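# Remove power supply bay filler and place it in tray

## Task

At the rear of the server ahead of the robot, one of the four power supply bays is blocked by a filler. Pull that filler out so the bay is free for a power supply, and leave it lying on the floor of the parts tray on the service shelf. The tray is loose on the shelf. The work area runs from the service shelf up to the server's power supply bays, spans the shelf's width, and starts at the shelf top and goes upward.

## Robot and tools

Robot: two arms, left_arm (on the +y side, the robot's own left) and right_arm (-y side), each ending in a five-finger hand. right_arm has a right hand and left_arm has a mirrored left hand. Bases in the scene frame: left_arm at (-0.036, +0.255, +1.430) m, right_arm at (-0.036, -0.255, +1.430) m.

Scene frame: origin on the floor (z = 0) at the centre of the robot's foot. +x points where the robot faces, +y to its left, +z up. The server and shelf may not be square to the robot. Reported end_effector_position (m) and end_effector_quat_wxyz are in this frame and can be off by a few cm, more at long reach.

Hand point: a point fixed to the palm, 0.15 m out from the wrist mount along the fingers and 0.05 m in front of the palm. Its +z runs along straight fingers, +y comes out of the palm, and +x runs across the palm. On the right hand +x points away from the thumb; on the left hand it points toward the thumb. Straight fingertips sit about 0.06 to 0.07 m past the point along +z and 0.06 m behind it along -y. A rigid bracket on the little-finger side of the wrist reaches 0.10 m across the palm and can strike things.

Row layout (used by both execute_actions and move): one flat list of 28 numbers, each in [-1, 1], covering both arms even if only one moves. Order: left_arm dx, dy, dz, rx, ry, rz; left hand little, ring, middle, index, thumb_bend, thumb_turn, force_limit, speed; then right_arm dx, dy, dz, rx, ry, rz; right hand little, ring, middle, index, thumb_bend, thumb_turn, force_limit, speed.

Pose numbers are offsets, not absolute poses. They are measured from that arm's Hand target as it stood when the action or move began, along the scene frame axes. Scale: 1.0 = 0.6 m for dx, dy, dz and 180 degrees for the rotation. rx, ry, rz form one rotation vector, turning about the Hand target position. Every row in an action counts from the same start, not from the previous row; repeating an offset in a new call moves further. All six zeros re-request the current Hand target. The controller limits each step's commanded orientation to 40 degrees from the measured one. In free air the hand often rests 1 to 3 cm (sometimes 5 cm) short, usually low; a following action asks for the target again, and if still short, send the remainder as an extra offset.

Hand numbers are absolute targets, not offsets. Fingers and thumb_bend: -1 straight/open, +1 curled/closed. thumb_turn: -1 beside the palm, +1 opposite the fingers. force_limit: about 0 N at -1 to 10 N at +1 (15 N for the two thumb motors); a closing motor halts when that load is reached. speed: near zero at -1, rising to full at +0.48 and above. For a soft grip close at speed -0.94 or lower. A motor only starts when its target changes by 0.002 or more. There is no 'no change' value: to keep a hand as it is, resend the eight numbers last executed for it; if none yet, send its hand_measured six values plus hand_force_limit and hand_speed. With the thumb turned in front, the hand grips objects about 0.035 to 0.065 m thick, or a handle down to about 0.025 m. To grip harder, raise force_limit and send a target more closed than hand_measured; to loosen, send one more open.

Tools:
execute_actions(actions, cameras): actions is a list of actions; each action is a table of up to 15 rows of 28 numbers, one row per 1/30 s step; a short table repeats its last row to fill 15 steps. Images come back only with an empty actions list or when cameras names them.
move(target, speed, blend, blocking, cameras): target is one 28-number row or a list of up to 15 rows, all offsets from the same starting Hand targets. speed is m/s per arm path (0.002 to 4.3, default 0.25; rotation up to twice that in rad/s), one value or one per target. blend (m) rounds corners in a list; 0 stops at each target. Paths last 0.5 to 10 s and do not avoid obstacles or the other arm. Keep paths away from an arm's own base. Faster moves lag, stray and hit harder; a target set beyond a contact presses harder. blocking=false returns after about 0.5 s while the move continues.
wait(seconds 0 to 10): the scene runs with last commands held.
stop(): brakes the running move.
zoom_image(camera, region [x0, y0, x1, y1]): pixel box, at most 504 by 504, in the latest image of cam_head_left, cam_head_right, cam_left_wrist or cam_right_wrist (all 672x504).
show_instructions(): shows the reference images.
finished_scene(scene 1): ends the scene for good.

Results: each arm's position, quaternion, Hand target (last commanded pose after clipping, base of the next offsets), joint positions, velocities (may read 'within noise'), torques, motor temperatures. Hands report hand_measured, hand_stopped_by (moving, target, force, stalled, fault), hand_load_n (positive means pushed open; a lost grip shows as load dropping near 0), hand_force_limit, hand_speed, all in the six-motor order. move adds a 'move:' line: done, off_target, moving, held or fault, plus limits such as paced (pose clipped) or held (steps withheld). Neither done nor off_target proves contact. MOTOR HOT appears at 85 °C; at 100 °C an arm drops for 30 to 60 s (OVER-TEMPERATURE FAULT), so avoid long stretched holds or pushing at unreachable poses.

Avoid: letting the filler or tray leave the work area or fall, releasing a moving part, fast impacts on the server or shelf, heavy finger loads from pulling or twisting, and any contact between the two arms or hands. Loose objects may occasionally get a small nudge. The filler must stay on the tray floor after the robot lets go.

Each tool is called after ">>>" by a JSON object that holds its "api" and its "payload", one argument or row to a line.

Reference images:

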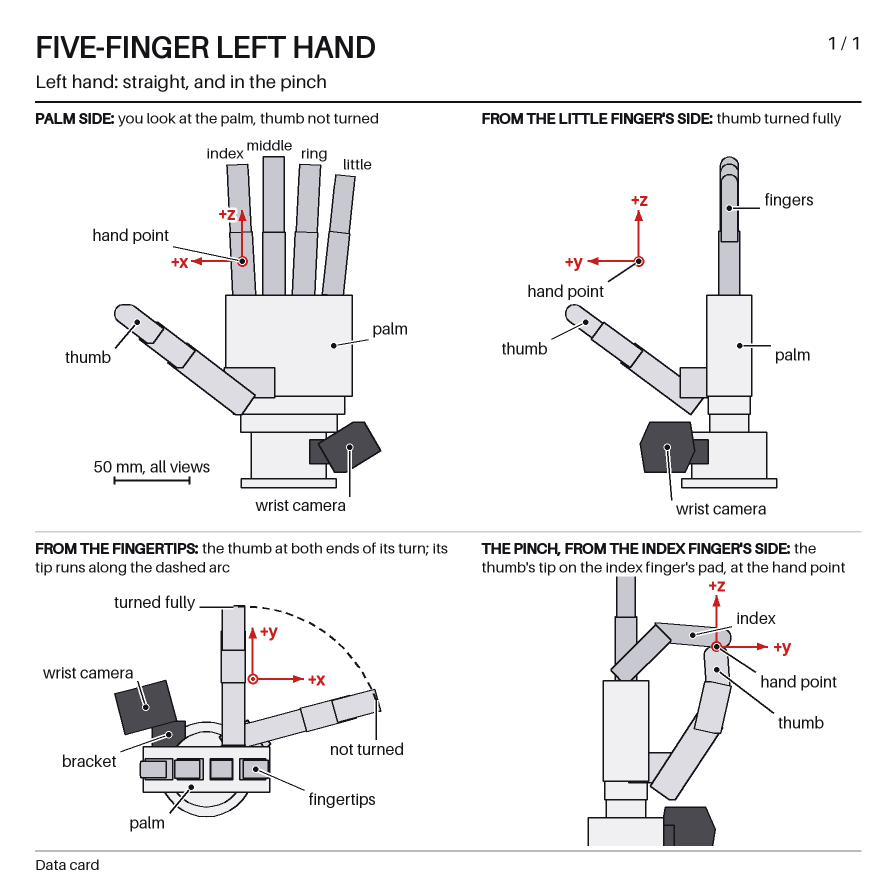

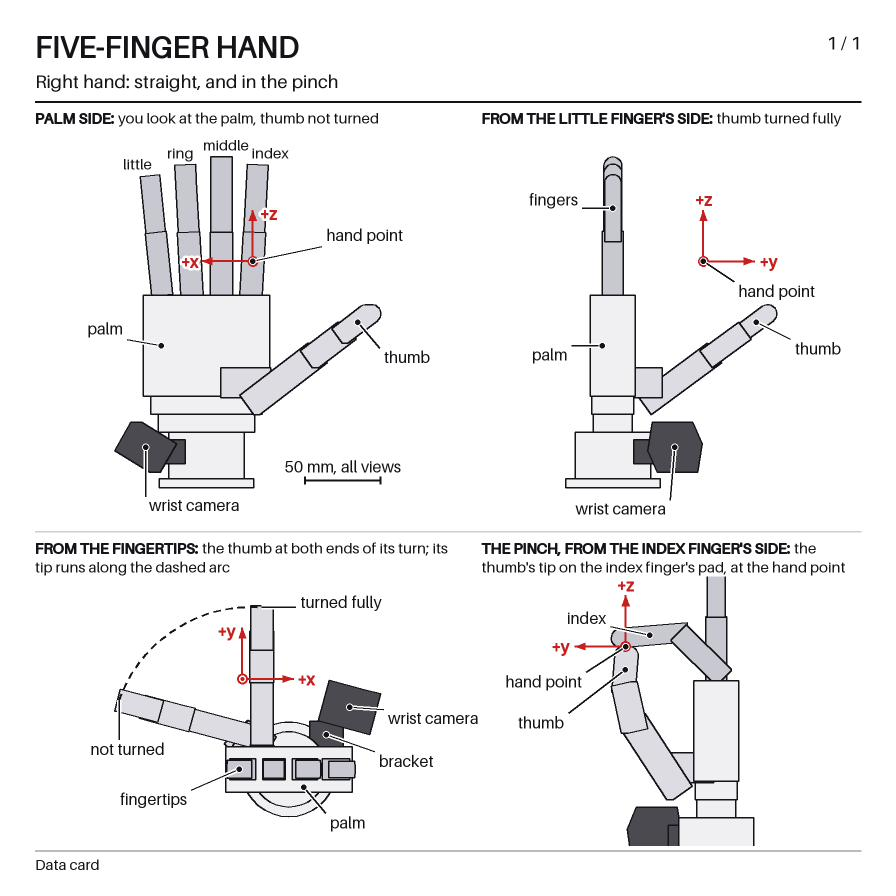

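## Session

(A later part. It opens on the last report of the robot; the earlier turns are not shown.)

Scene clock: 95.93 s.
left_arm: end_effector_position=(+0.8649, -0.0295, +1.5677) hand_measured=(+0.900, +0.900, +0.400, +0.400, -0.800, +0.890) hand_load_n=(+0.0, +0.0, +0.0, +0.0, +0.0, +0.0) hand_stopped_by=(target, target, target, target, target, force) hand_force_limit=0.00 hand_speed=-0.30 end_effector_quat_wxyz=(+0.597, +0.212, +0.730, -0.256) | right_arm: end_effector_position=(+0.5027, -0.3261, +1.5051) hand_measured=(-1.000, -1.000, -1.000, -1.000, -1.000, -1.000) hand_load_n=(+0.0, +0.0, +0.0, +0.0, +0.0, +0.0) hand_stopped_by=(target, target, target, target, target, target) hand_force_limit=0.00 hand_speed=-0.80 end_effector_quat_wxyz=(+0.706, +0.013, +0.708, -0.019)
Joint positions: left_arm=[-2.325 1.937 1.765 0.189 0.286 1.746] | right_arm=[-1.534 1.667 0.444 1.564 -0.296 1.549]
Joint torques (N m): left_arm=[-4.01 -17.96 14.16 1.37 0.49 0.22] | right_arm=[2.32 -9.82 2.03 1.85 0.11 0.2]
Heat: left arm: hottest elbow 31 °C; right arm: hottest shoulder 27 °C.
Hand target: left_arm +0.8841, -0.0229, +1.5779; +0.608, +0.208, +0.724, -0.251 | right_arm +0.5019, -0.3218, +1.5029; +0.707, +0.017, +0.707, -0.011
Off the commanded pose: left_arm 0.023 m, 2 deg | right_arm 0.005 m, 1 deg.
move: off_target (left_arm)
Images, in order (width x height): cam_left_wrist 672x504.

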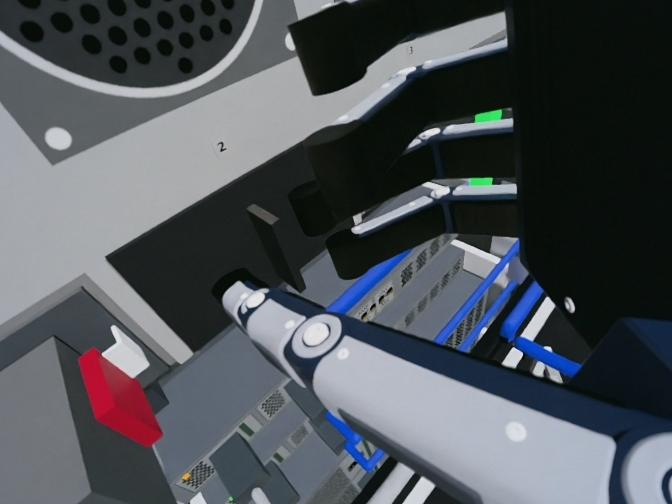

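>>> {"api": "move", "payload": {
  "target": [
    [0.01,0,-0.008,0,0,0,0.9,0.9,0.4,0.4,-0.8,0.995,0.4,-0.3,0,0,0,0,0,0,-1,-1,-1,-1,-1,-1,0,-0.8],
    [0.01,0.011,-0.008,0,0,0,0.9,0.9,0.4,0.4,-0.8,0.995,0.4,-0.3,0,0,0,0,0,0,-1,-1,-1,-1,-1,-1,0,-0.8]
  ],
  "cameras": ["cam_left_wrist"],
  "speed": 0.03
}}

>>> {"api": "zoom_image", "payload": {
  "camera": "cam_left_wrist",
  "region": [180, 150, 380, 300]
}}

Scene clock: 97.87 s.
left_arm: end_effector_position=(+0.8674, -0.0302, +1.5669) hand_measured=(+0.900, +0.900, +0.400, +0.400, -0.800, +0.994) hand_load_n=(+0.0, +0.0, +0.0, +0.0, +2.5, -0.5) hand_stopped_by=(target, target, target, target, target, target) hand_force_limit=0.40 hand_speed=-0.30 end_effector_quat_wxyz=(+0.597, +0.214, +0.729, -0.259) | right_arm: end_effector_position=(+0.5027, -0.3261, +1.5051) hand_measured=(-1.000, -1.000, -1.000, -1.000, -1.000, -1.000) hand_load_n=(+0.0, +0.0, +0.0, +0.0, +0.0, +0.0) hand_stopped_by=(target, target, target, target, target, target) hand_force_limit=0.00 hand_speed=-0.80 end_effector_quat_wxyz=(+0.706, +0.013, +0.708, -0.019)
Joint positions: left_arm=[-2.322 1.944 1.777 0.184 0.298 1.746] | right_arm=[-1.534 1.667 0.444 1.564 -0.296 1.549]
Joint torques (N m): left_arm=[-3.37 -17.79 14.24 1.51 0.58 0.21] | right_arm=[2.2 -9.58 2.06 1.94 0.09 0.23]
Heat: left arm: hottest elbow 31 °C; right arm: hottest shoulder 27 °C.
Hand target: left_arm +0.8899, -0.0165, +1.5730; +0.608, +0.208, +0.724, -0.251 | right_arm +0.5019, -0.3218, +1.5029; +0.707, +0.017, +0.707, -0.011
Off the commanded pose: left_arm 0.027 m, 2 deg | right_arm 0.005 m, 1 deg.
move: off_target (left_arm)
Images, in order (width x height): cam_left_wrist 672x504.

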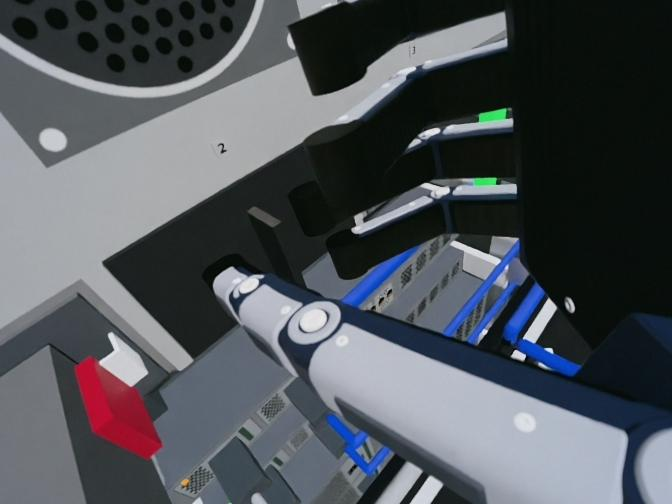

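Scaled by 2.520 from the camera's 672x504 image, which has a finer 960x720 frame.

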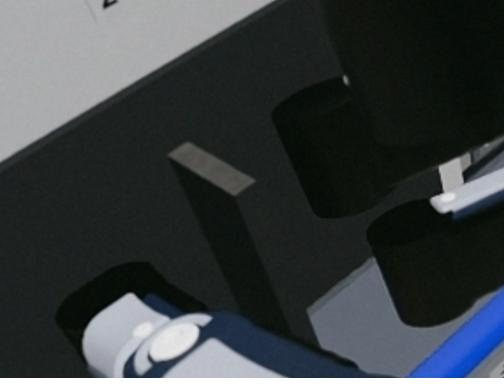

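>>> {"api": "move", "payload": {
  "target": [
    [-0.012,-0.006,0,0,0,0,0.9,0.9,0.4,0.4,-0.8,0.995,0.4,-0.3,0,0,0,0,0,0,-1,-1,-1,-1,-1,-1,0,-0.8],
    [-0.012,0.003,0,0,0,0,0.9,0.9,0.4,0.4,-0.7,0.995,0.4,-0.3,0,0,0,0,0,0,-1,-1,-1,-1,-1,-1,0,-0.8]
  ],
  "cameras": ["cam_left_wrist"],
  "speed": 0.03
}}

>>> {"api": "zoom_image", "payload": {
  "camera": "cam_left_wrist",
  "region": [180, 150, 380, 300]
}}

Scene clock: 99.77 s.
left_arm: end_effector_position=(+0.8676, -0.0293, +1.5665) hand_measured=(+0.900, +0.900, +0.400, +0.400, -0.702, +0.994) hand_load_n=(+0.0, +0.0, +0.0, +0.0, +2.5, +1.0) hand_stopped_by=(target, target, target, target, target, target) hand_force_limit=0.40 hand_speed=-0.30 end_effector_quat_wxyz=(+0.597, +0.213, +0.729, -0.259) | right_arm: end_effector_position=(+0.5027, -0.3261, +1.5051) hand_measured=(-1.000, -1.000, -1.000, -1.000, -1.000, -1.000) hand_load_n=(+0.0, +0.0, +0.0, +0.0, +0.0, +0.0) hand_stopped_by=(target, target, target, target, target, target) hand_force_limit=0.00 hand_speed=-0.80 end_effector_quat_wxyz=(+0.706, +0.013, +0.708, -0.019)
Joint positions: left_arm=[-2.321 1.944 1.777 0.184 0.297 1.744] | right_arm=[-1.534 1.667 0.444 1.564 -0.296 1.549]
Joint torques (N m): left_arm=[-3.37 -18.9 11.88 2.02 0.54 0.24] | right_arm=[2.08 -9.52 2.1 1.83 0.09 0.23]
Heat: left arm: hottest elbow 31 °C; right arm: hottest shoulder 27 °C.
Hand target: left_arm +0.8827, -0.0147, +1.5730; +0.608, +0.208, +0.724, -0.251 | right_arm +0.5019, -0.3218, +1.5029; +0.707, +0.017, +0.707, -0.011
Off the commanded pose: left_arm 0.022 m, 2 deg | right_arm 0.005 m, 1 deg.
move: off_target (left_arm); target 2's new numbers were sent with left_arm's hand 0.023 m and 2 deg from that target
Images, in order (width x height): cam_left_wrist 672x504.

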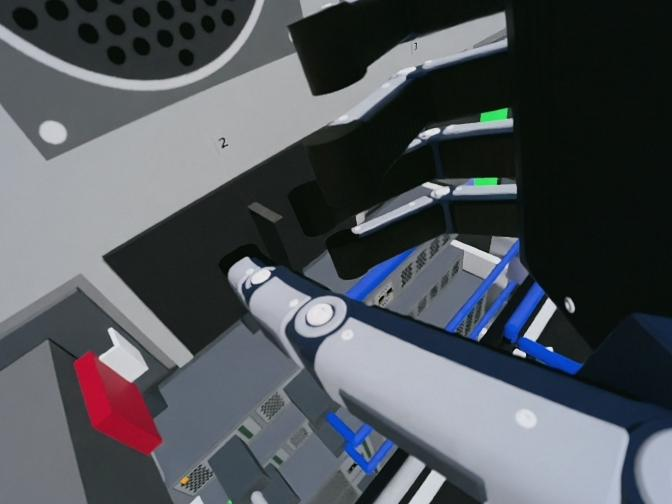

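Scaled by 2.520 from the camera's 672x504 image, which has a finer 960x720 frame.

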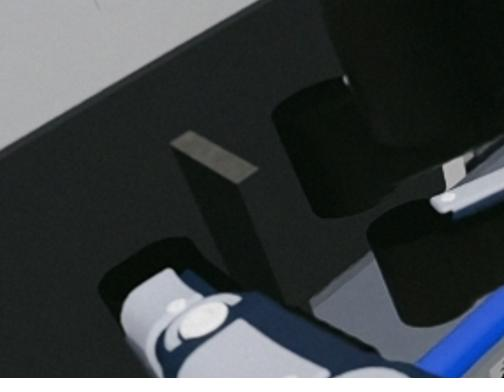

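>>> {"api": "move", "payload": {
  "target": [-0.035,0.0,0,0,0,0,0.9,0.9,0.4,0.4,-0.7,0.995,0.4,-0.3,0,0,0,0,0,0,-1,-1,-1,-1,-1,-1,0,-0.8],
  "cameras": ["cam_left_wrist"],
  "speed": 0.03
}}

>>> {"api": "zoom_image", "payload": {
  "camera": "cam_left_wrist",
  "region": [180, 150, 380, 300]
}}

Scene clock: 101.67 s.
left_arm: end_effector_position=(+0.8565, -0.0283, +1.5476) hand_measured=(+0.900, +0.900, +0.400, +0.400, -0.702, +0.994) hand_load_n=(+0.0, +0.5, +0.0, +0.5, +0.0, +0.5) hand_stopped_by=(target, target, target, target, target, target) hand_force_limit=0.40 hand_speed=-0.30 end_effector_quat_wxyz=(+0.589, +0.213, +0.735, -0.258) | right_arm: end_effector_position=(+0.5027, -0.3261, +1.5051) hand_measured=(-1.000, -1.000, -1.000, -1.000, -1.000, -1.000) hand_load_n=(+0.0, +0.0, +0.0, +0.0, +0.0, +0.0) hand_stopped_by=(target, target, target, target, target, target) hand_force_limit=0.00 hand_speed=-0.80 end_effector_quat_wxyz=(+0.706, +0.013, +0.708, -0.019)
Joint positions: left_arm=[-2.32 1.938 1.725 0.211 0.294 1.744] | right_arm=[-1.534 1.667 0.444 1.564 -0.296 1.549]
Joint torques (N m): left_arm=[-4.13 -21.54 8.85 2.61 0.26 0.25] | right_arm=[2.14 -9.93 2.07 1.72 0.1 0.22]
Heat: left arm: hottest elbow 31 °C; right arm: hottest shoulder 27 °C.
Hand target: left_arm +0.8618, -0.0147, +1.5729; +0.608, +0.208, +0.724, -0.251 | right_arm +0.5019, -0.3218, +1.5029; +0.707, +0.017, +0.707, -0.011
Off the commanded pose: left_arm 0.029 m, 3 deg | right_arm 0.005 m, 1 deg.
move: off_target (left_arm)
Images, in order (width x height): cam_left_wrist 672x504.

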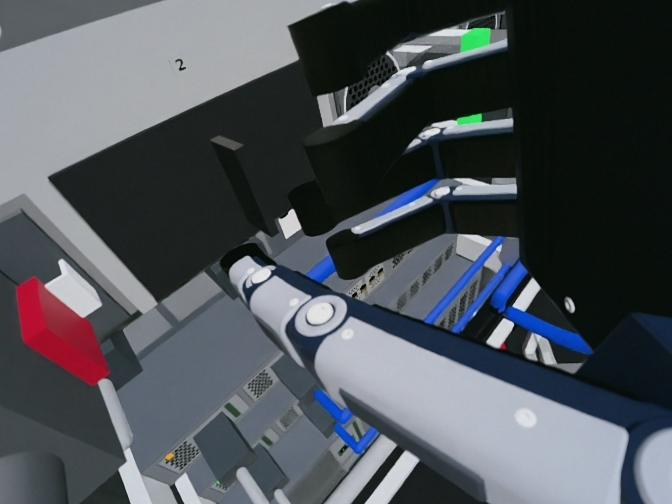

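Scaled by 2.520 from the camera's 672x504 image, which has a finer 960x720 frame.

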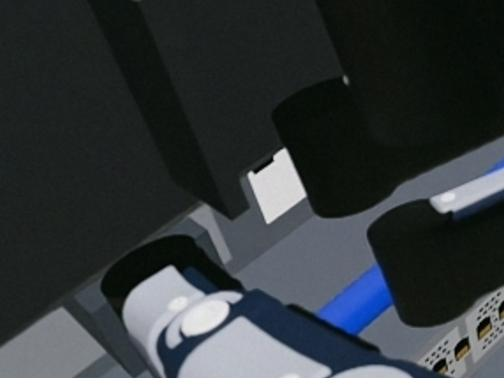

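>>> {"api": "move", "payload": {
  "target": [
    [-0.037,-0.013,0.02,0,0,0,0.9,0.9,0.4,0.4,-0.7,0.995,0.4,-0.3,0,0,0,0,0,0,-1,-1,-1,-1,-1,-1,0,-0.8],
    [0.037,-0.013,0.002,0,0,0,0.9,0.9,0.4,0.4,-0.7,0.995,0.4,-0.3,0,0,0,0,0,0,-1,-1,-1,-1,-1,-1,0,-0.8],
    [0.037,-0.002,0.002,0,0,0,0.9,0.9,0.4,0.4,-0.7,0.995,0.4,-0.3,0,0,0,0,0,0,-1,-1,-1,-1,-1,-1,0,-0.8]
  ],
  "cameras": ["cam_left_wrist"],
  "speed": 0.04
}}

>>> {"api": "zoom_image", "payload": {
  "camera": "cam_left_wrist",
  "region": [180, 150, 380, 300]
}}

Scene clock: 105.93 s.
left_arm: end_effector_position=(+0.8667, -0.0239, +1.5614) hand_measured=(+0.900, +0.900, +0.400, +0.400, -0.702, +0.994) hand_load_n=(+0.0, +0.0, +0.0, +0.0, +0.0, +0.0) hand_stopped_by=(target, target, target, target, target, target) hand_force_limit=0.40 hand_speed=-0.30 end_effector_quat_wxyz=(+0.596, +0.212, +0.730, -0.257) | right_arm: end_effector_position=(+0.5027, -0.3261, +1.5051) hand_measured=(-1.000, -1.000, -1.000, -1.000, -1.000, -1.000) hand_load_n=(+0.0, +0.0, +0.0, +0.0, +0.0, +0.0) hand_stopped_by=(target, target, target, target, target, target) hand_force_limit=0.00 hand_speed=-0.80 end_effector_quat_wxyz=(+0.706, +0.013, +0.708, -0.019)
Joint positions: left_arm=[-2.314 1.942 1.762 0.196 0.299 1.744] | right_arm=[-1.534 1.667 0.444 1.564 -0.296 1.549]
Joint torques (N m): left_arm=[-4.01 -18.61 13.52 1.42 0.44 0.24] | right_arm=[2.2 -9.64 1.99 1.88 0.12 0.22]
Heat: left arm: hottest elbow 31 °C; right arm: hottest shoulder 27 °C.
Hand target: left_arm +0.8841, -0.0157, +1.5743; +0.608, +0.208, +0.724, -0.251 | right_arm +0.5019, -0.3218, +1.5029; +0.707, +0.017, +0.707, -0.011
Off the commanded pose: left_arm 0.023 m, 2 deg | right_arm 0.005 m, 1 deg.
move: off_target (left_arm)
Images, in order (width x height): cam_left_wrist 672x504.

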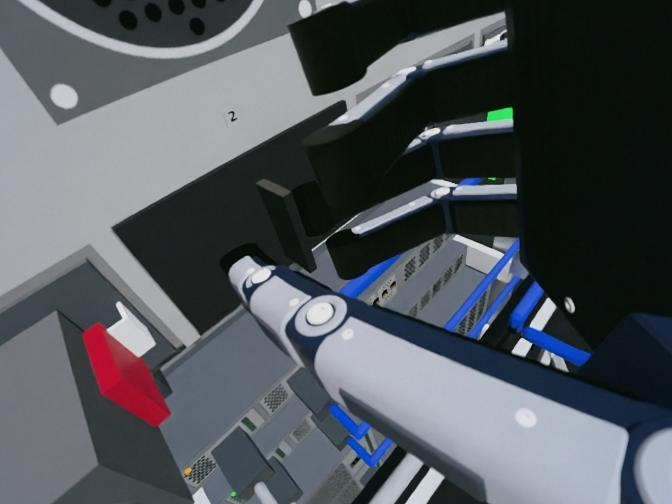

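Scaled by 2.520 from the camera's 672x504 image, which has a finer 960x720 frame.

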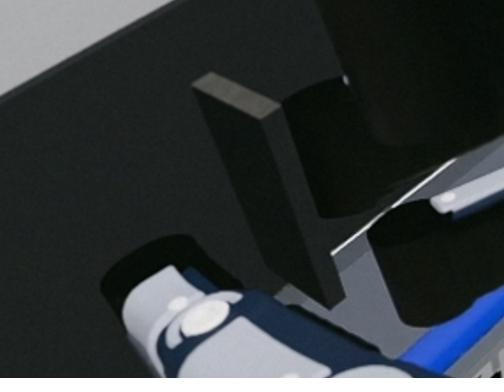

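>>> {"api": "move", "payload": {
  "target": [0,0,0,0,0,0,0.9,0.9,0.4,0.4,0.0,0.995,0.95,-0.7,0,0,0,0,0,0,-1,-1,-1,-1,-1,-1,0,-0.8],
  "cameras": ["cam_left_wrist"],
  "speed": 0.04
}}

>>> {"api": "zoom_image", "payload": {
  "camera": "cam_left_wrist",
  "region": [180, 150, 380, 300]
}}

Scene clock: 107.03 s.
left_arm: end_effector_position=(+0.8670, -0.0230, +1.5611) hand_measured=(+0.900, +0.900, +0.400, +0.400, -0.442, +0.994) hand_load_n=(+0.0, +0.0, +4.0, +0.0, +14.0, +1.5) hand_stopped_by=(target, target, target, target, force, target) hand_force_limit=0.95 hand_speed=-0.70 end_effector_quat_wxyz=(+0.597, +0.211, +0.731, -0.256) | right_arm: end_effector_position=(+0.5027, -0.3261, +1.5051) hand_measured=(-1.000, -1.000, -1.000, -1.000, -1.000, -1.000) hand_load_n=(+0.0, +0.0, +0.0, +0.0, +0.0, +0.0) hand_stopped_by=(target, target, target, target, target, target) hand_force_limit=0.00 hand_speed=-0.80 end_effector_quat_wxyz=(+0.706, +0.013, +0.708, -0.019)
Joint positions: left_arm=[-2.313 1.942 1.762 0.196 0.299 1.744] | right_arm=[-1.534 1.667 0.444 1.564 -0.296 1.549]
Joint torques (N m): left_arm=[-4.13 -18.61 13.57 1.42 0.44 0.23] | right_arm=[2.2 -9.82 2.03 1.84 0.14 0.23]
Heat: left arm: hottest elbow 32 °C; right arm: hottest shoulder 27 °C.
Hand target: left_arm +0.8840, -0.0160, +1.5744; +0.608, +0.208, +0.724, -0.251 | right_arm +0.5019, -0.3218, +1.5029; +0.707, +0.017, +0.707, -0.011
Off the commanded pose: left_arm 0.023 m, 2 deg | right_arm 0.005 m, 1 deg.
move: off_target (left_arm)
Images, in order (width x height): cam_left_wrist 672x504.

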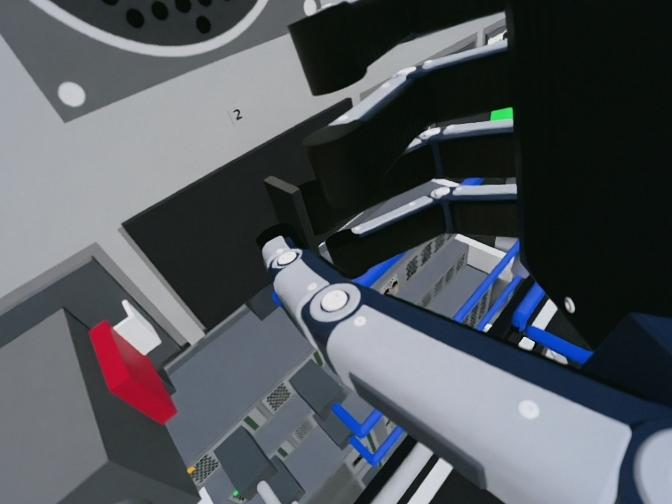

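Scaled by 2.520 from the camera's 672x504 image, which has a finer 960x720 frame.

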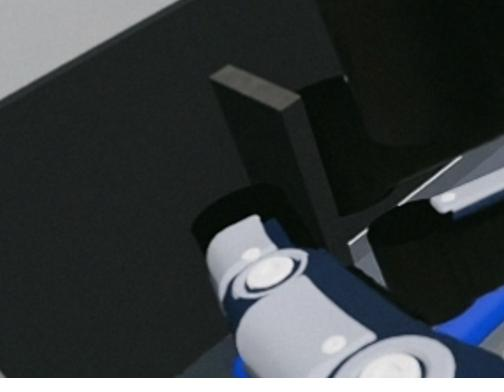

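>>> {"api": "move", "payload": {
  "target": [
    [-0.02,0,0.02,0,0,0,0.9,0.9,0.4,0.4,0.0,0.995,0.95,-0.7,0,0,0,0,0,0,-1,-1,-1,-1,-1,-1,0,-0.8],
    [-0.06,0,0.022,0,0,0,0.9,0.9,0.4,0.4,0.0,0.995,0.95,-0.7,0,0,0,0,0,0,-1,-1,-1,-1,-1,-1,0,-0.8]
  ],
  "cameras": ["cam_left_wrist"],
  "speed": 0.04
}}

>>> {"api": "zoom_image", "payload": {
  "camera": "cam_left_wrist",
  "region": [180, 150, 380, 300]
}}

Scene clock: 109.33 s.
left_arm: end_effector_position=(+0.8478, -0.0219, +1.5608) hand_measured=(+0.900, +0.900, +0.398, +0.400, -0.442, +0.994) hand_load_n=(+0.0, -0.5, +10.5, +0.0, +11.0, +2.0) hand_stopped_by=(target, target, target, target, force, target) hand_force_limit=0.95 hand_speed=-0.70 end_effector_quat_wxyz=(+0.591, +0.212, +0.735, -0.255) | right_arm: end_effector_position=(+0.5027, -0.3261, +1.5051) hand_measured=(-1.000, -1.000, -1.000, -1.000, -1.000, -1.000) hand_load_n=(+0.0, +0.0, +0.0, +0.0, +0.0, +0.0) hand_stopped_by=(target, target, target, target, target, target) hand_force_limit=0.00 hand_speed=-0.80 end_effector_quat_wxyz=(+0.706, +0.013, +0.708, -0.019)
Joint positions: left_arm=[-2.322 1.897 1.687 0.212 0.285 1.746] | right_arm=[-1.534 1.667 0.444 1.564 -0.296 1.549]
Joint torques (N m): left_arm=[-4.95 -21.36 8.5 2.45 0.07 0.22] | right_arm=[2.2 -9.93 2 1.8 0.1 0.22]
Heat: left arm: hottest elbow 32 °C; right arm: hottest shoulder 27 °C.
Hand target: left_arm +0.8480, -0.0159, +1.5877; +0.608, +0.208, +0.724, -0.251 | right_arm +0.5019, -0.3218, +1.5029; +0.707, +0.017, +0.707, -0.011
Off the commanded pose: left_arm 0.027 m, 2 deg | right_arm 0.005 m, 1 deg.
move: off_target (left_arm)
Images, in order (width x height): cam_left_wrist 672x504.

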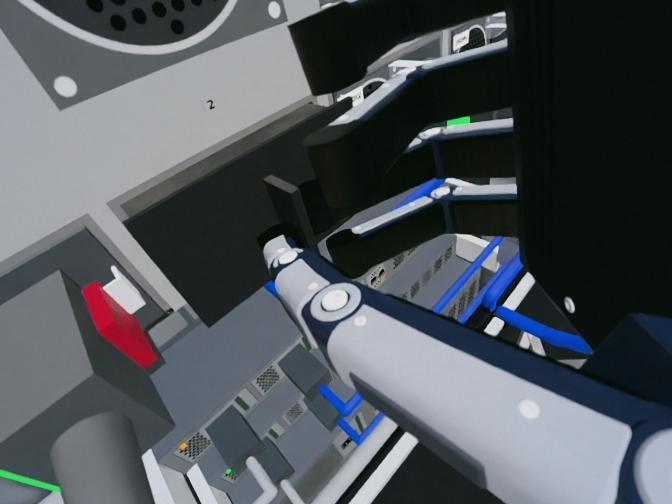

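Scaled by 2.520 from the camera's 672x504 image, which has a finer 960x720 frame.

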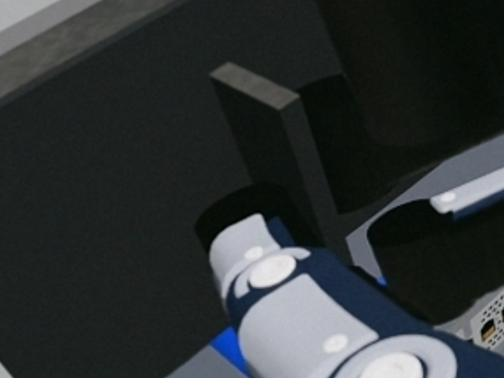

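>>> {"api": "move", "payload": {
  "target": [-0.05,0,0.0,0,0,0,0.9,0.9,0.4,0.4,0.0,0.995,0.95,-0.7,0,0,0,0,0,0,-1,-1,-1,-1,-1,-1,0,-0.8],
  "cameras": ["all"],
  "speed": 0.04
}}

>>> {"api": "zoom_image", "payload": {
  "camera": "cam_left_wrist",
  "region": [80, 50, 400, 290]
}}

>>> {"api": "zoom_image", "payload": {
  "camera": "cam_head_left",
  "region": [320, 50, 480, 170]
}}

>>> {"api": "zoom_image", "payload": {
  "camera": "cam_head_right",
  "region": [250, 50, 410, 170]
}}

Scene clock: 111.00 s.
left_arm: end_effector_position=(+0.8184, -0.0229, +1.5600) hand_measured=(+0.900, +0.900, +0.398, +0.400, -0.442, +0.994) hand_load_n=(+0.0, +0.0, +11.0, +0.0, +11.0, +2.0) hand_stopped_by=(target, target, target, target, force, target) hand_force_limit=0.95 hand_speed=-0.70 end_effector_quat_wxyz=(+0.591, +0.212, +0.735, -0.255) | right_arm: end_effector_position=(+0.5027, -0.3261, +1.5051) hand_measured=(-1.000, -1.000, -1.000, -1.000, -1.000, -1.000) hand_load_n=(+0.0, +0.0, +0.0, +0.0, +0.0, +0.0) hand_stopped_by=(target, target, target, target, target, target) hand_force_limit=0.00 hand_speed=-0.80 end_effector_quat_wxyz=(+0.706, +0.013, +0.708, -0.019)
Joint positions: left_arm=[-2.338 1.837 1.572 0.266 0.27 1.746] | right_arm=[-1.534 1.667 0.444 1.564 -0.296 1.549]
Joint torques (N m): left_arm=[-4.89 -20.89 8.13 2.48 0.03 0.22] | right_arm=[1.79 -9.64 2.06 1.87 0.11 0.22]
Heat: left arm: hottest elbow 32 °C; right arm: hottest shoulder 27 °C.
Hand target: left_arm +0.8180, -0.0160, +1.5876; +0.608, +0.208, +0.724, -0.251 | right_arm +0.5019, -0.3218, +1.5029; +0.707, +0.017, +0.707, -0.011
Off the commanded pose: left_arm 0.029 m, 2 deg | right_arm 0.005 m, 1 deg.
move: off_target (left_arm)

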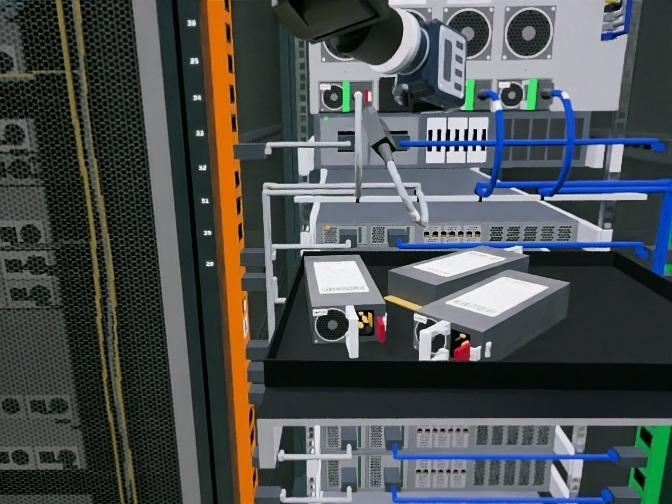

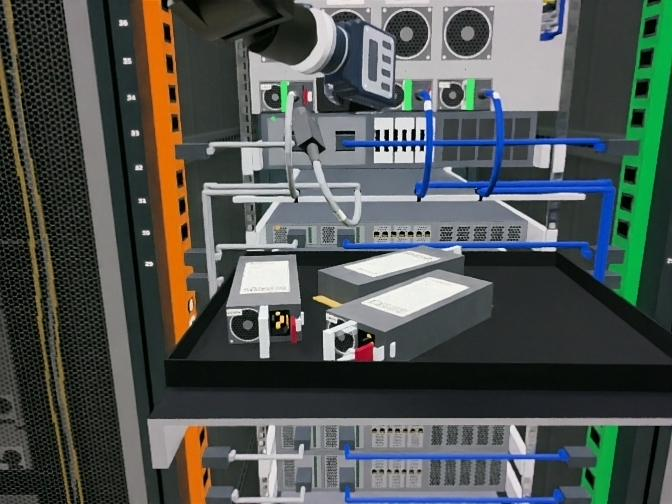

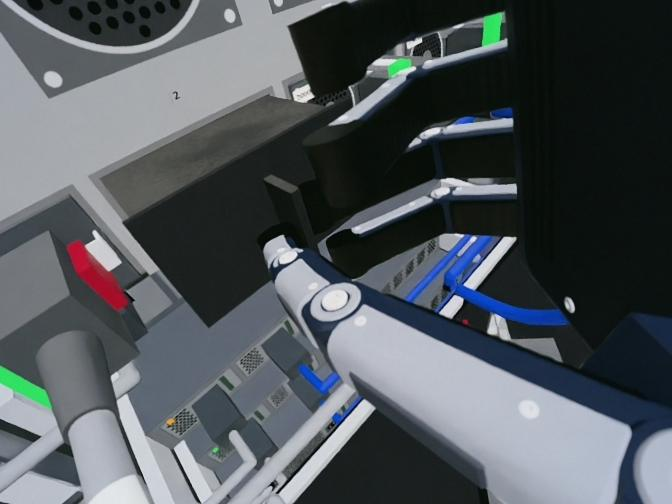

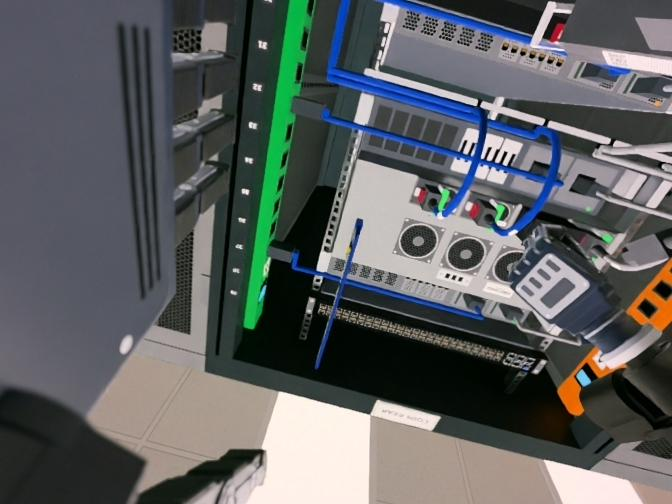

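Scaled by 1.575 from the camera's 672x504 image, which has a finer 960x720 frame.

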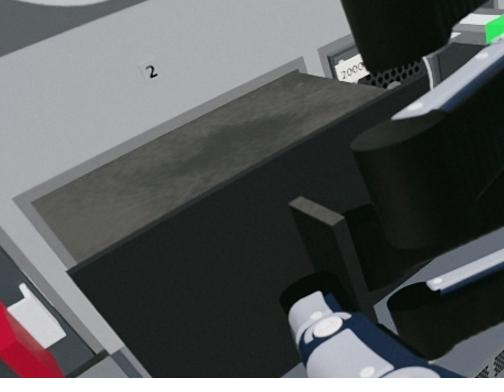

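Scaled by 3.150 from the camera's 672x504 image, which has a finer 960x720 frame.

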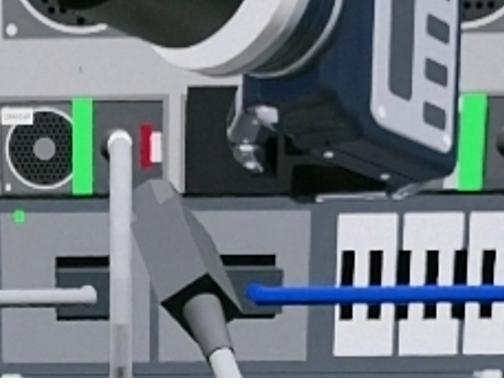

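Scaled by 3.150 from the camera's 672x504 image, which has a finer 960x720 frame.

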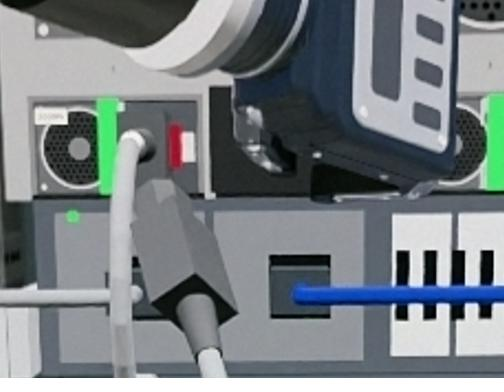

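>>> {"api": "move", "payload": {
  "target": [-0.042,0,0.0,0,0,0,0.9,0.9,0.4,0.4,0.0,0.995,0.95,-0.7,0,0,0,0,0,0,-1,-1,-1,-1,-1,-1,0,-0.8],
  "cameras": ["all"],
  "speed": 0.04
}}

>>> {"api": "zoom_image", "payload": {
  "camera": "cam_left_wrist",
  "region": [80, 50, 400, 290]
}}

>>> {"api": "zoom_image", "payload": {
  "camera": "cam_head_left",
  "region": [320, 50, 480, 170]
}}

>>> {"api": "zoom_image", "payload": {
  "camera": "cam_head_right",
  "region": [250, 50, 410, 170]
}}

Scene clock: 112.47 s.
left_arm: end_effector_position=(+0.7967, -0.0233, +1.5611) hand_measured=(+0.900, +0.900, +0.398, +0.400, -0.442, +0.994) hand_load_n=(+0.0, +0.0, +14.0, +0.0, +10.0, +2.0) hand_stopped_by=(target, target, target, target, force, target) hand_force_limit=0.95 hand_speed=-0.70 end_effector_quat_wxyz=(+0.592, +0.212, +0.734, -0.255) | right_arm: end_effector_position=(+0.5027, -0.3261, +1.5051) hand_measured=(-1.000, -1.000, -1.000, -1.000, -1.000, -1.000) hand_load_n=(+0.0, +0.0, +0.0, +0.0, +0.0, +0.0) hand_stopped_by=(target, target, target, target, target, target) hand_force_limit=0.00 hand_speed=-0.80 end_effector_quat_wxyz=(+0.706, +0.013, +0.708, -0.019)
Joint positions: left_arm=[-2.352 1.793 1.491 0.308 0.257 1.746] | right_arm=[-1.534 1.667 0.444 1.564 -0.296 1.549]
Joint torques (N m): left_arm=[-4.89 -20.48 7.15 2.45 -0.02 0.23] | right_arm=[2.2 -9.82 2.1 1.83 0.09 0.22]
Heat: left arm: hottest elbow 32 °C; right arm: hottest shoulder 27 °C.
Hand target: left_arm +0.7928, -0.0159, +1.5876; +0.608, +0.208, +0.724, -0.251 | right_arm +0.5019, -0.3218, +1.5029; +0.707, +0.017, +0.707, -0.011
Off the commanded pose: left_arm 0.028 m, 2 deg | right_arm 0.005 m, 1 deg.
move: off_target (left_arm)

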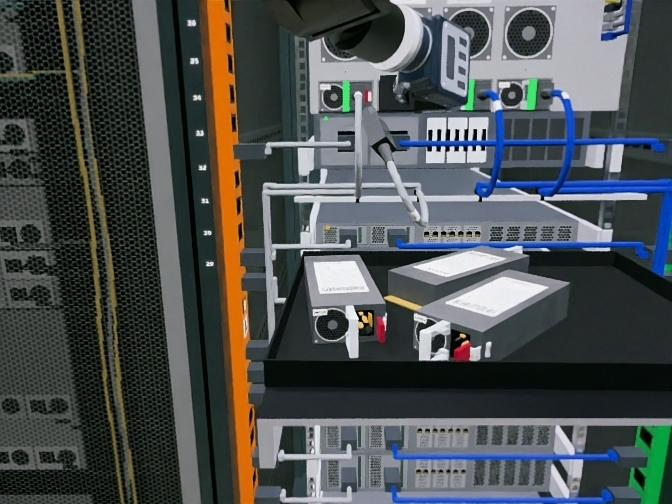

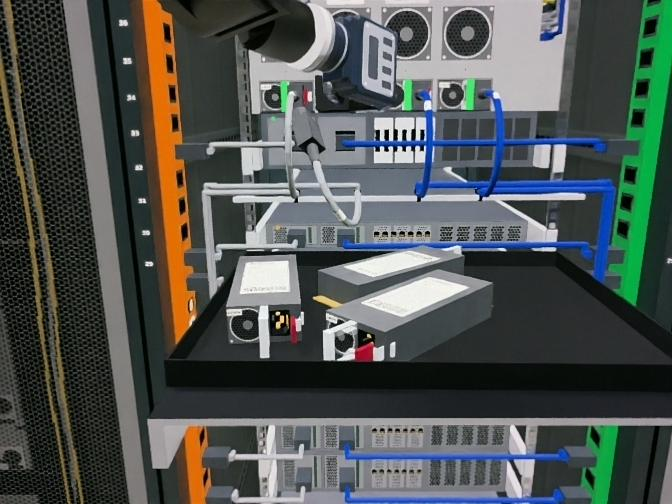

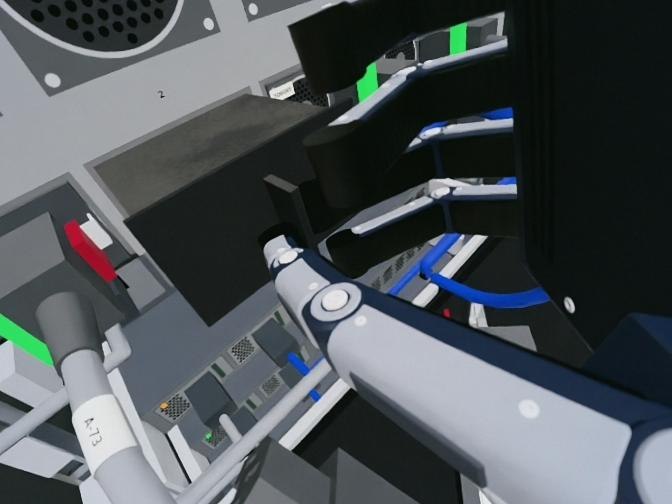

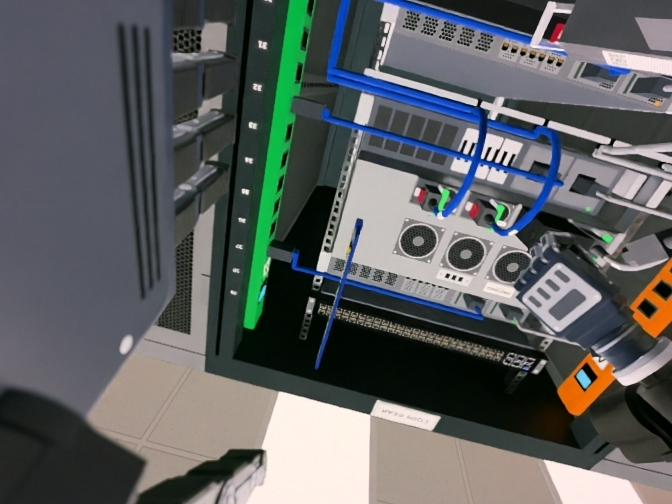

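Scaled by 1.575 from the camera's 672x504 image, which has a finer 960x720 frame.

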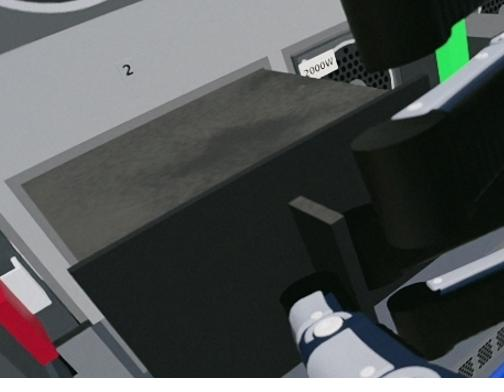

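Scaled by 3.150 from the camera's 672x504 image, which has a finer 960x720 frame.

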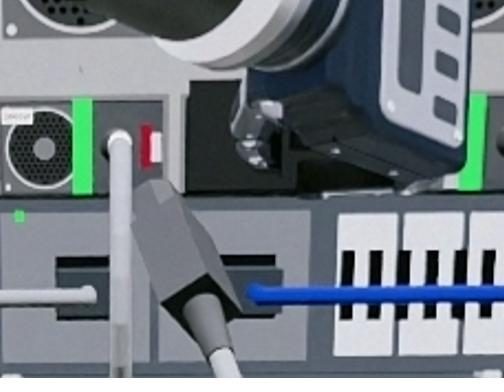

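Scaled by 3.150 from the camera's 672x504 image, which has a finer 960x720 frame.

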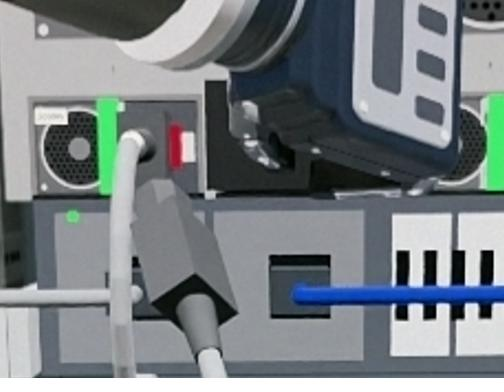

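>>> {"api": "move", "payload": {
  "target": [-0.025,0,0.0,0,0,0,0.9,0.9,0.4,0.4,0.0,0.995,0.95,-0.7,0,0,0,0,0,0,-1,-1,-1,-1,-1,-1,0,-0.8],
  "cameras": ["cam_head_right","cam_left_wrist"],
  "speed": 0.04
}}

>>> {"api": "zoom_image", "payload": {
  "camera": "cam_left_wrist",
  "region": [80, 50, 400, 290]
}}

>>> {"api": "zoom_image", "payload": {
  "camera": "cam_head_right",
  "region": [250, 50, 410, 170]
}}

Scene clock: 114.07 s.
left_arm: end_effector_position=(+0.7777, -0.0167, +1.5646) hand_measured=(+0.900, +0.900, +0.400, +0.400, -0.440, +0.994) hand_load_n=(+0.0, +0.0, +0.0, +0.0, +0.0, +0.0) hand_stopped_by=(target, target, target, target, force, target) hand_force_limit=0.95 hand_speed=-0.70 end_effector_quat_wxyz=(+0.592, +0.210, +0.736, -0.251) | right_arm: end_effector_position=(+0.5027, -0.3261, +1.5051) hand_measured=(-1.000, -1.000, -1.000, -1.000, -1.000, -1.000) hand_load_n=(+0.0, +0.0, +0.0, +0.0, +0.0, +0.0) hand_stopped_by=(target, target, target, target, target, target) hand_force_limit=0.00 hand_speed=-0.80 end_effector_quat_wxyz=(+0.706, +0.013, +0.708, -0.019)
Joint positions: left_arm=[-2.358 1.744 1.42 0.327 0.241 1.748] | right_arm=[-1.534 1.667 0.444 1.564 -0.296 1.549]
Joint torques (N m): left_arm=[-4.89 -18.49 8.42 2.61 0.24 0.22] | right_arm=[1.96 -9.52 2.09 1.83 0.09 0.2]
Heat: left arm: hottest elbow 32 °C; right arm: hottest shoulder 27 °C.
Hand target: left_arm +0.7778, -0.0159, +1.5877; +0.608, +0.208, +0.724, -0.251 | right_arm +0.5019, -0.3218, +1.5029; +0.707, +0.017, +0.707, -0.011
Off the commanded pose: left_arm 0.023 m, 2 deg | right_arm 0.005 m, 1 deg.
move: off_target (left_arm)
Images, in order (width x height): cam_head_right 672x504, cam_left_wrist 672x504.

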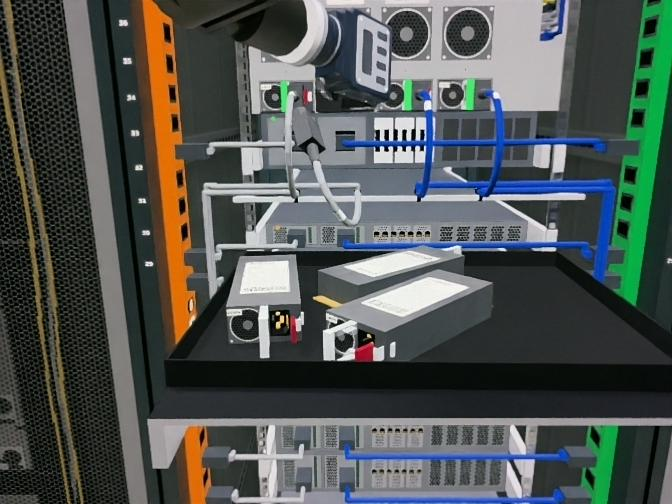

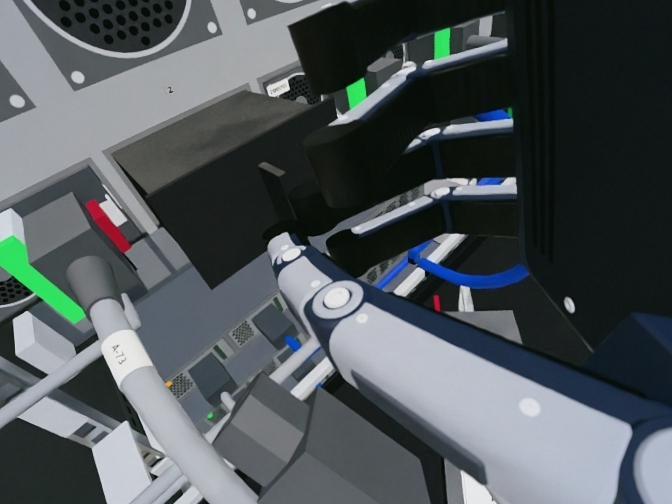

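Scaled by 1.575 from the camera's 672x504 image, which has a finer 960x720 frame.

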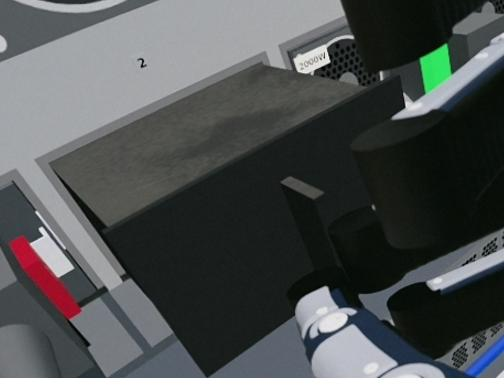

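Scaled by 3.150 from the camera's 672x504 image, which has a finer 960x720 frame.

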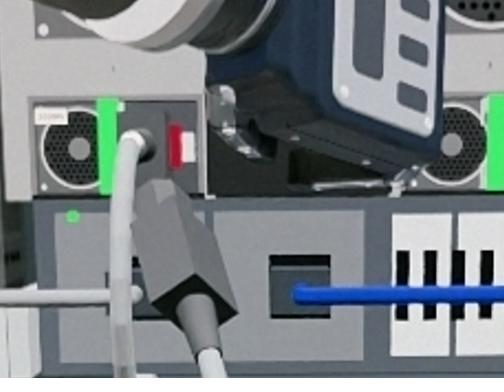

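>>> {"api": "zoom_image", "payload": {
  "camera": "cam_left_wrist",
  "region": [200, 130, 360, 250]
}}

Scaled by 3.150 from the camera's 672x504 image, which has a finer 960x720 frame.

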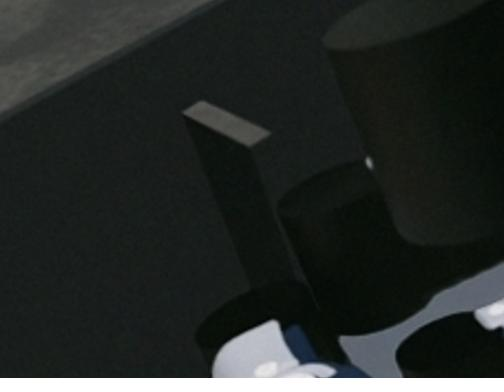

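>>> {"api": "move", "payload": {
  "target": [
    [0,0,0.0,0,0,0,0.9,0.9,0.4,0.4,-0.65,0.995,0.95,-0.3,0,0,0,0,0,0,-1,-1,-1,-1,-1,-1,0,-0.8],
    [0.043,0.004,-0.012,0,0,0,0.9,0.9,0.4,0.4,-0.65,0.995,0.95,-0.3,0,0,0,0,0,0,-1,-1,-1,-1,-1,-1,0,-0.8]
  ],
  "cameras": ["cam_head_right","cam_left_wrist"],
  "speed": 0.04
}}

>>> {"api": "zoom_image", "payload": {
  "camera": "cam_left_wrist",
  "region": [180, 130, 380, 280]
}}

Scene clock: 116.90 s.
left_arm: end_effector_position=(+0.7827, -0.0176, +1.5702) hand_measured=(+0.900, +0.900, +0.400, +0.400, -0.650, +0.994) hand_load_n=(+0.5, +0.0, +0.0, +0.0, +0.0, +0.0) hand_stopped_by=(target, target, target, target, target, target) hand_force_limit=0.95 hand_speed=-0.30 end_effector_quat_wxyz=(+0.596, +0.213, +0.731, -0.255) | right_arm: end_effector_position=(+0.5027, -0.3261, +1.5051) hand_measured=(-1.000, -1.000, -1.000, -1.000, -1.000, -1.000) hand_load_n=(+0.0, +0.0, +0.0, +0.0, +0.0, +0.0) hand_stopped_by=(target, target, target, target, target, target) hand_force_limit=0.00 hand_speed=-0.80 end_effector_quat_wxyz=(+0.706, +0.013, +0.708, -0.019)
Joint positions: left_arm=[-2.354 1.749 1.436 0.327 0.258 1.748] | right_arm=[-1.534 1.667 0.444 1.564 -0.296 1.549]
Joint torques (N m): left_arm=[-3.49 -15.09 13.34 1.68 0.5 0.22] | right_arm=[2.26 -9.93 2.1 1.85 0.1 0.21]
Heat: left arm: hottest elbow 32 °C; right arm: hottest shoulder 27 °C.
Hand target: left_arm +0.8036, -0.0135, +1.5803; +0.608, +0.208, +0.724, -0.251 | right_arm +0.5019, -0.3218, +1.5029; +0.707, +0.017, +0.707, -0.011
Off the commanded pose: left_arm 0.024 m, 2 deg | right_arm 0.005 m, 1 deg.
move: off_target (left_arm)
Images, in order (width x height): cam_head_right 672x504, cam_left_wrist 672x504.

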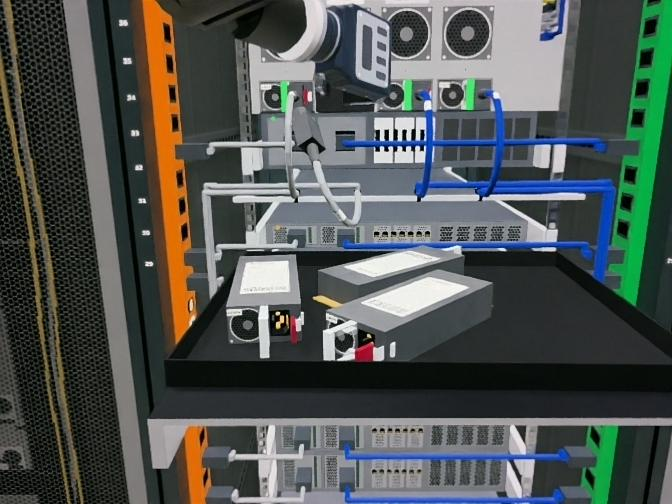

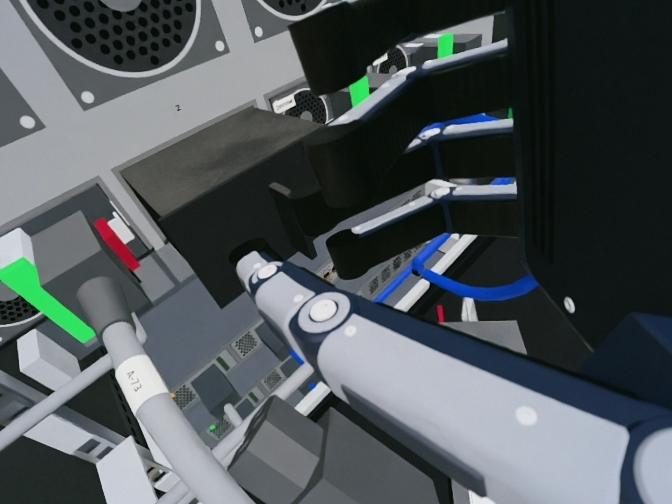

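Scaled by 2.520 from the camera's 672x504 image, which has a finer 960x720 frame.

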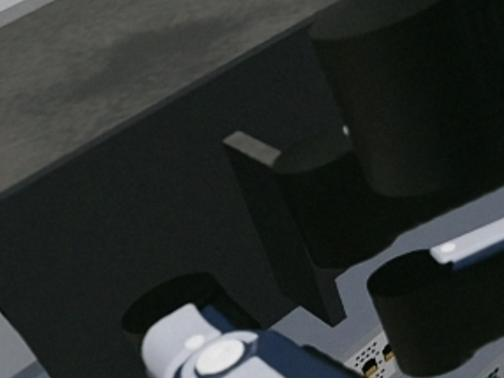

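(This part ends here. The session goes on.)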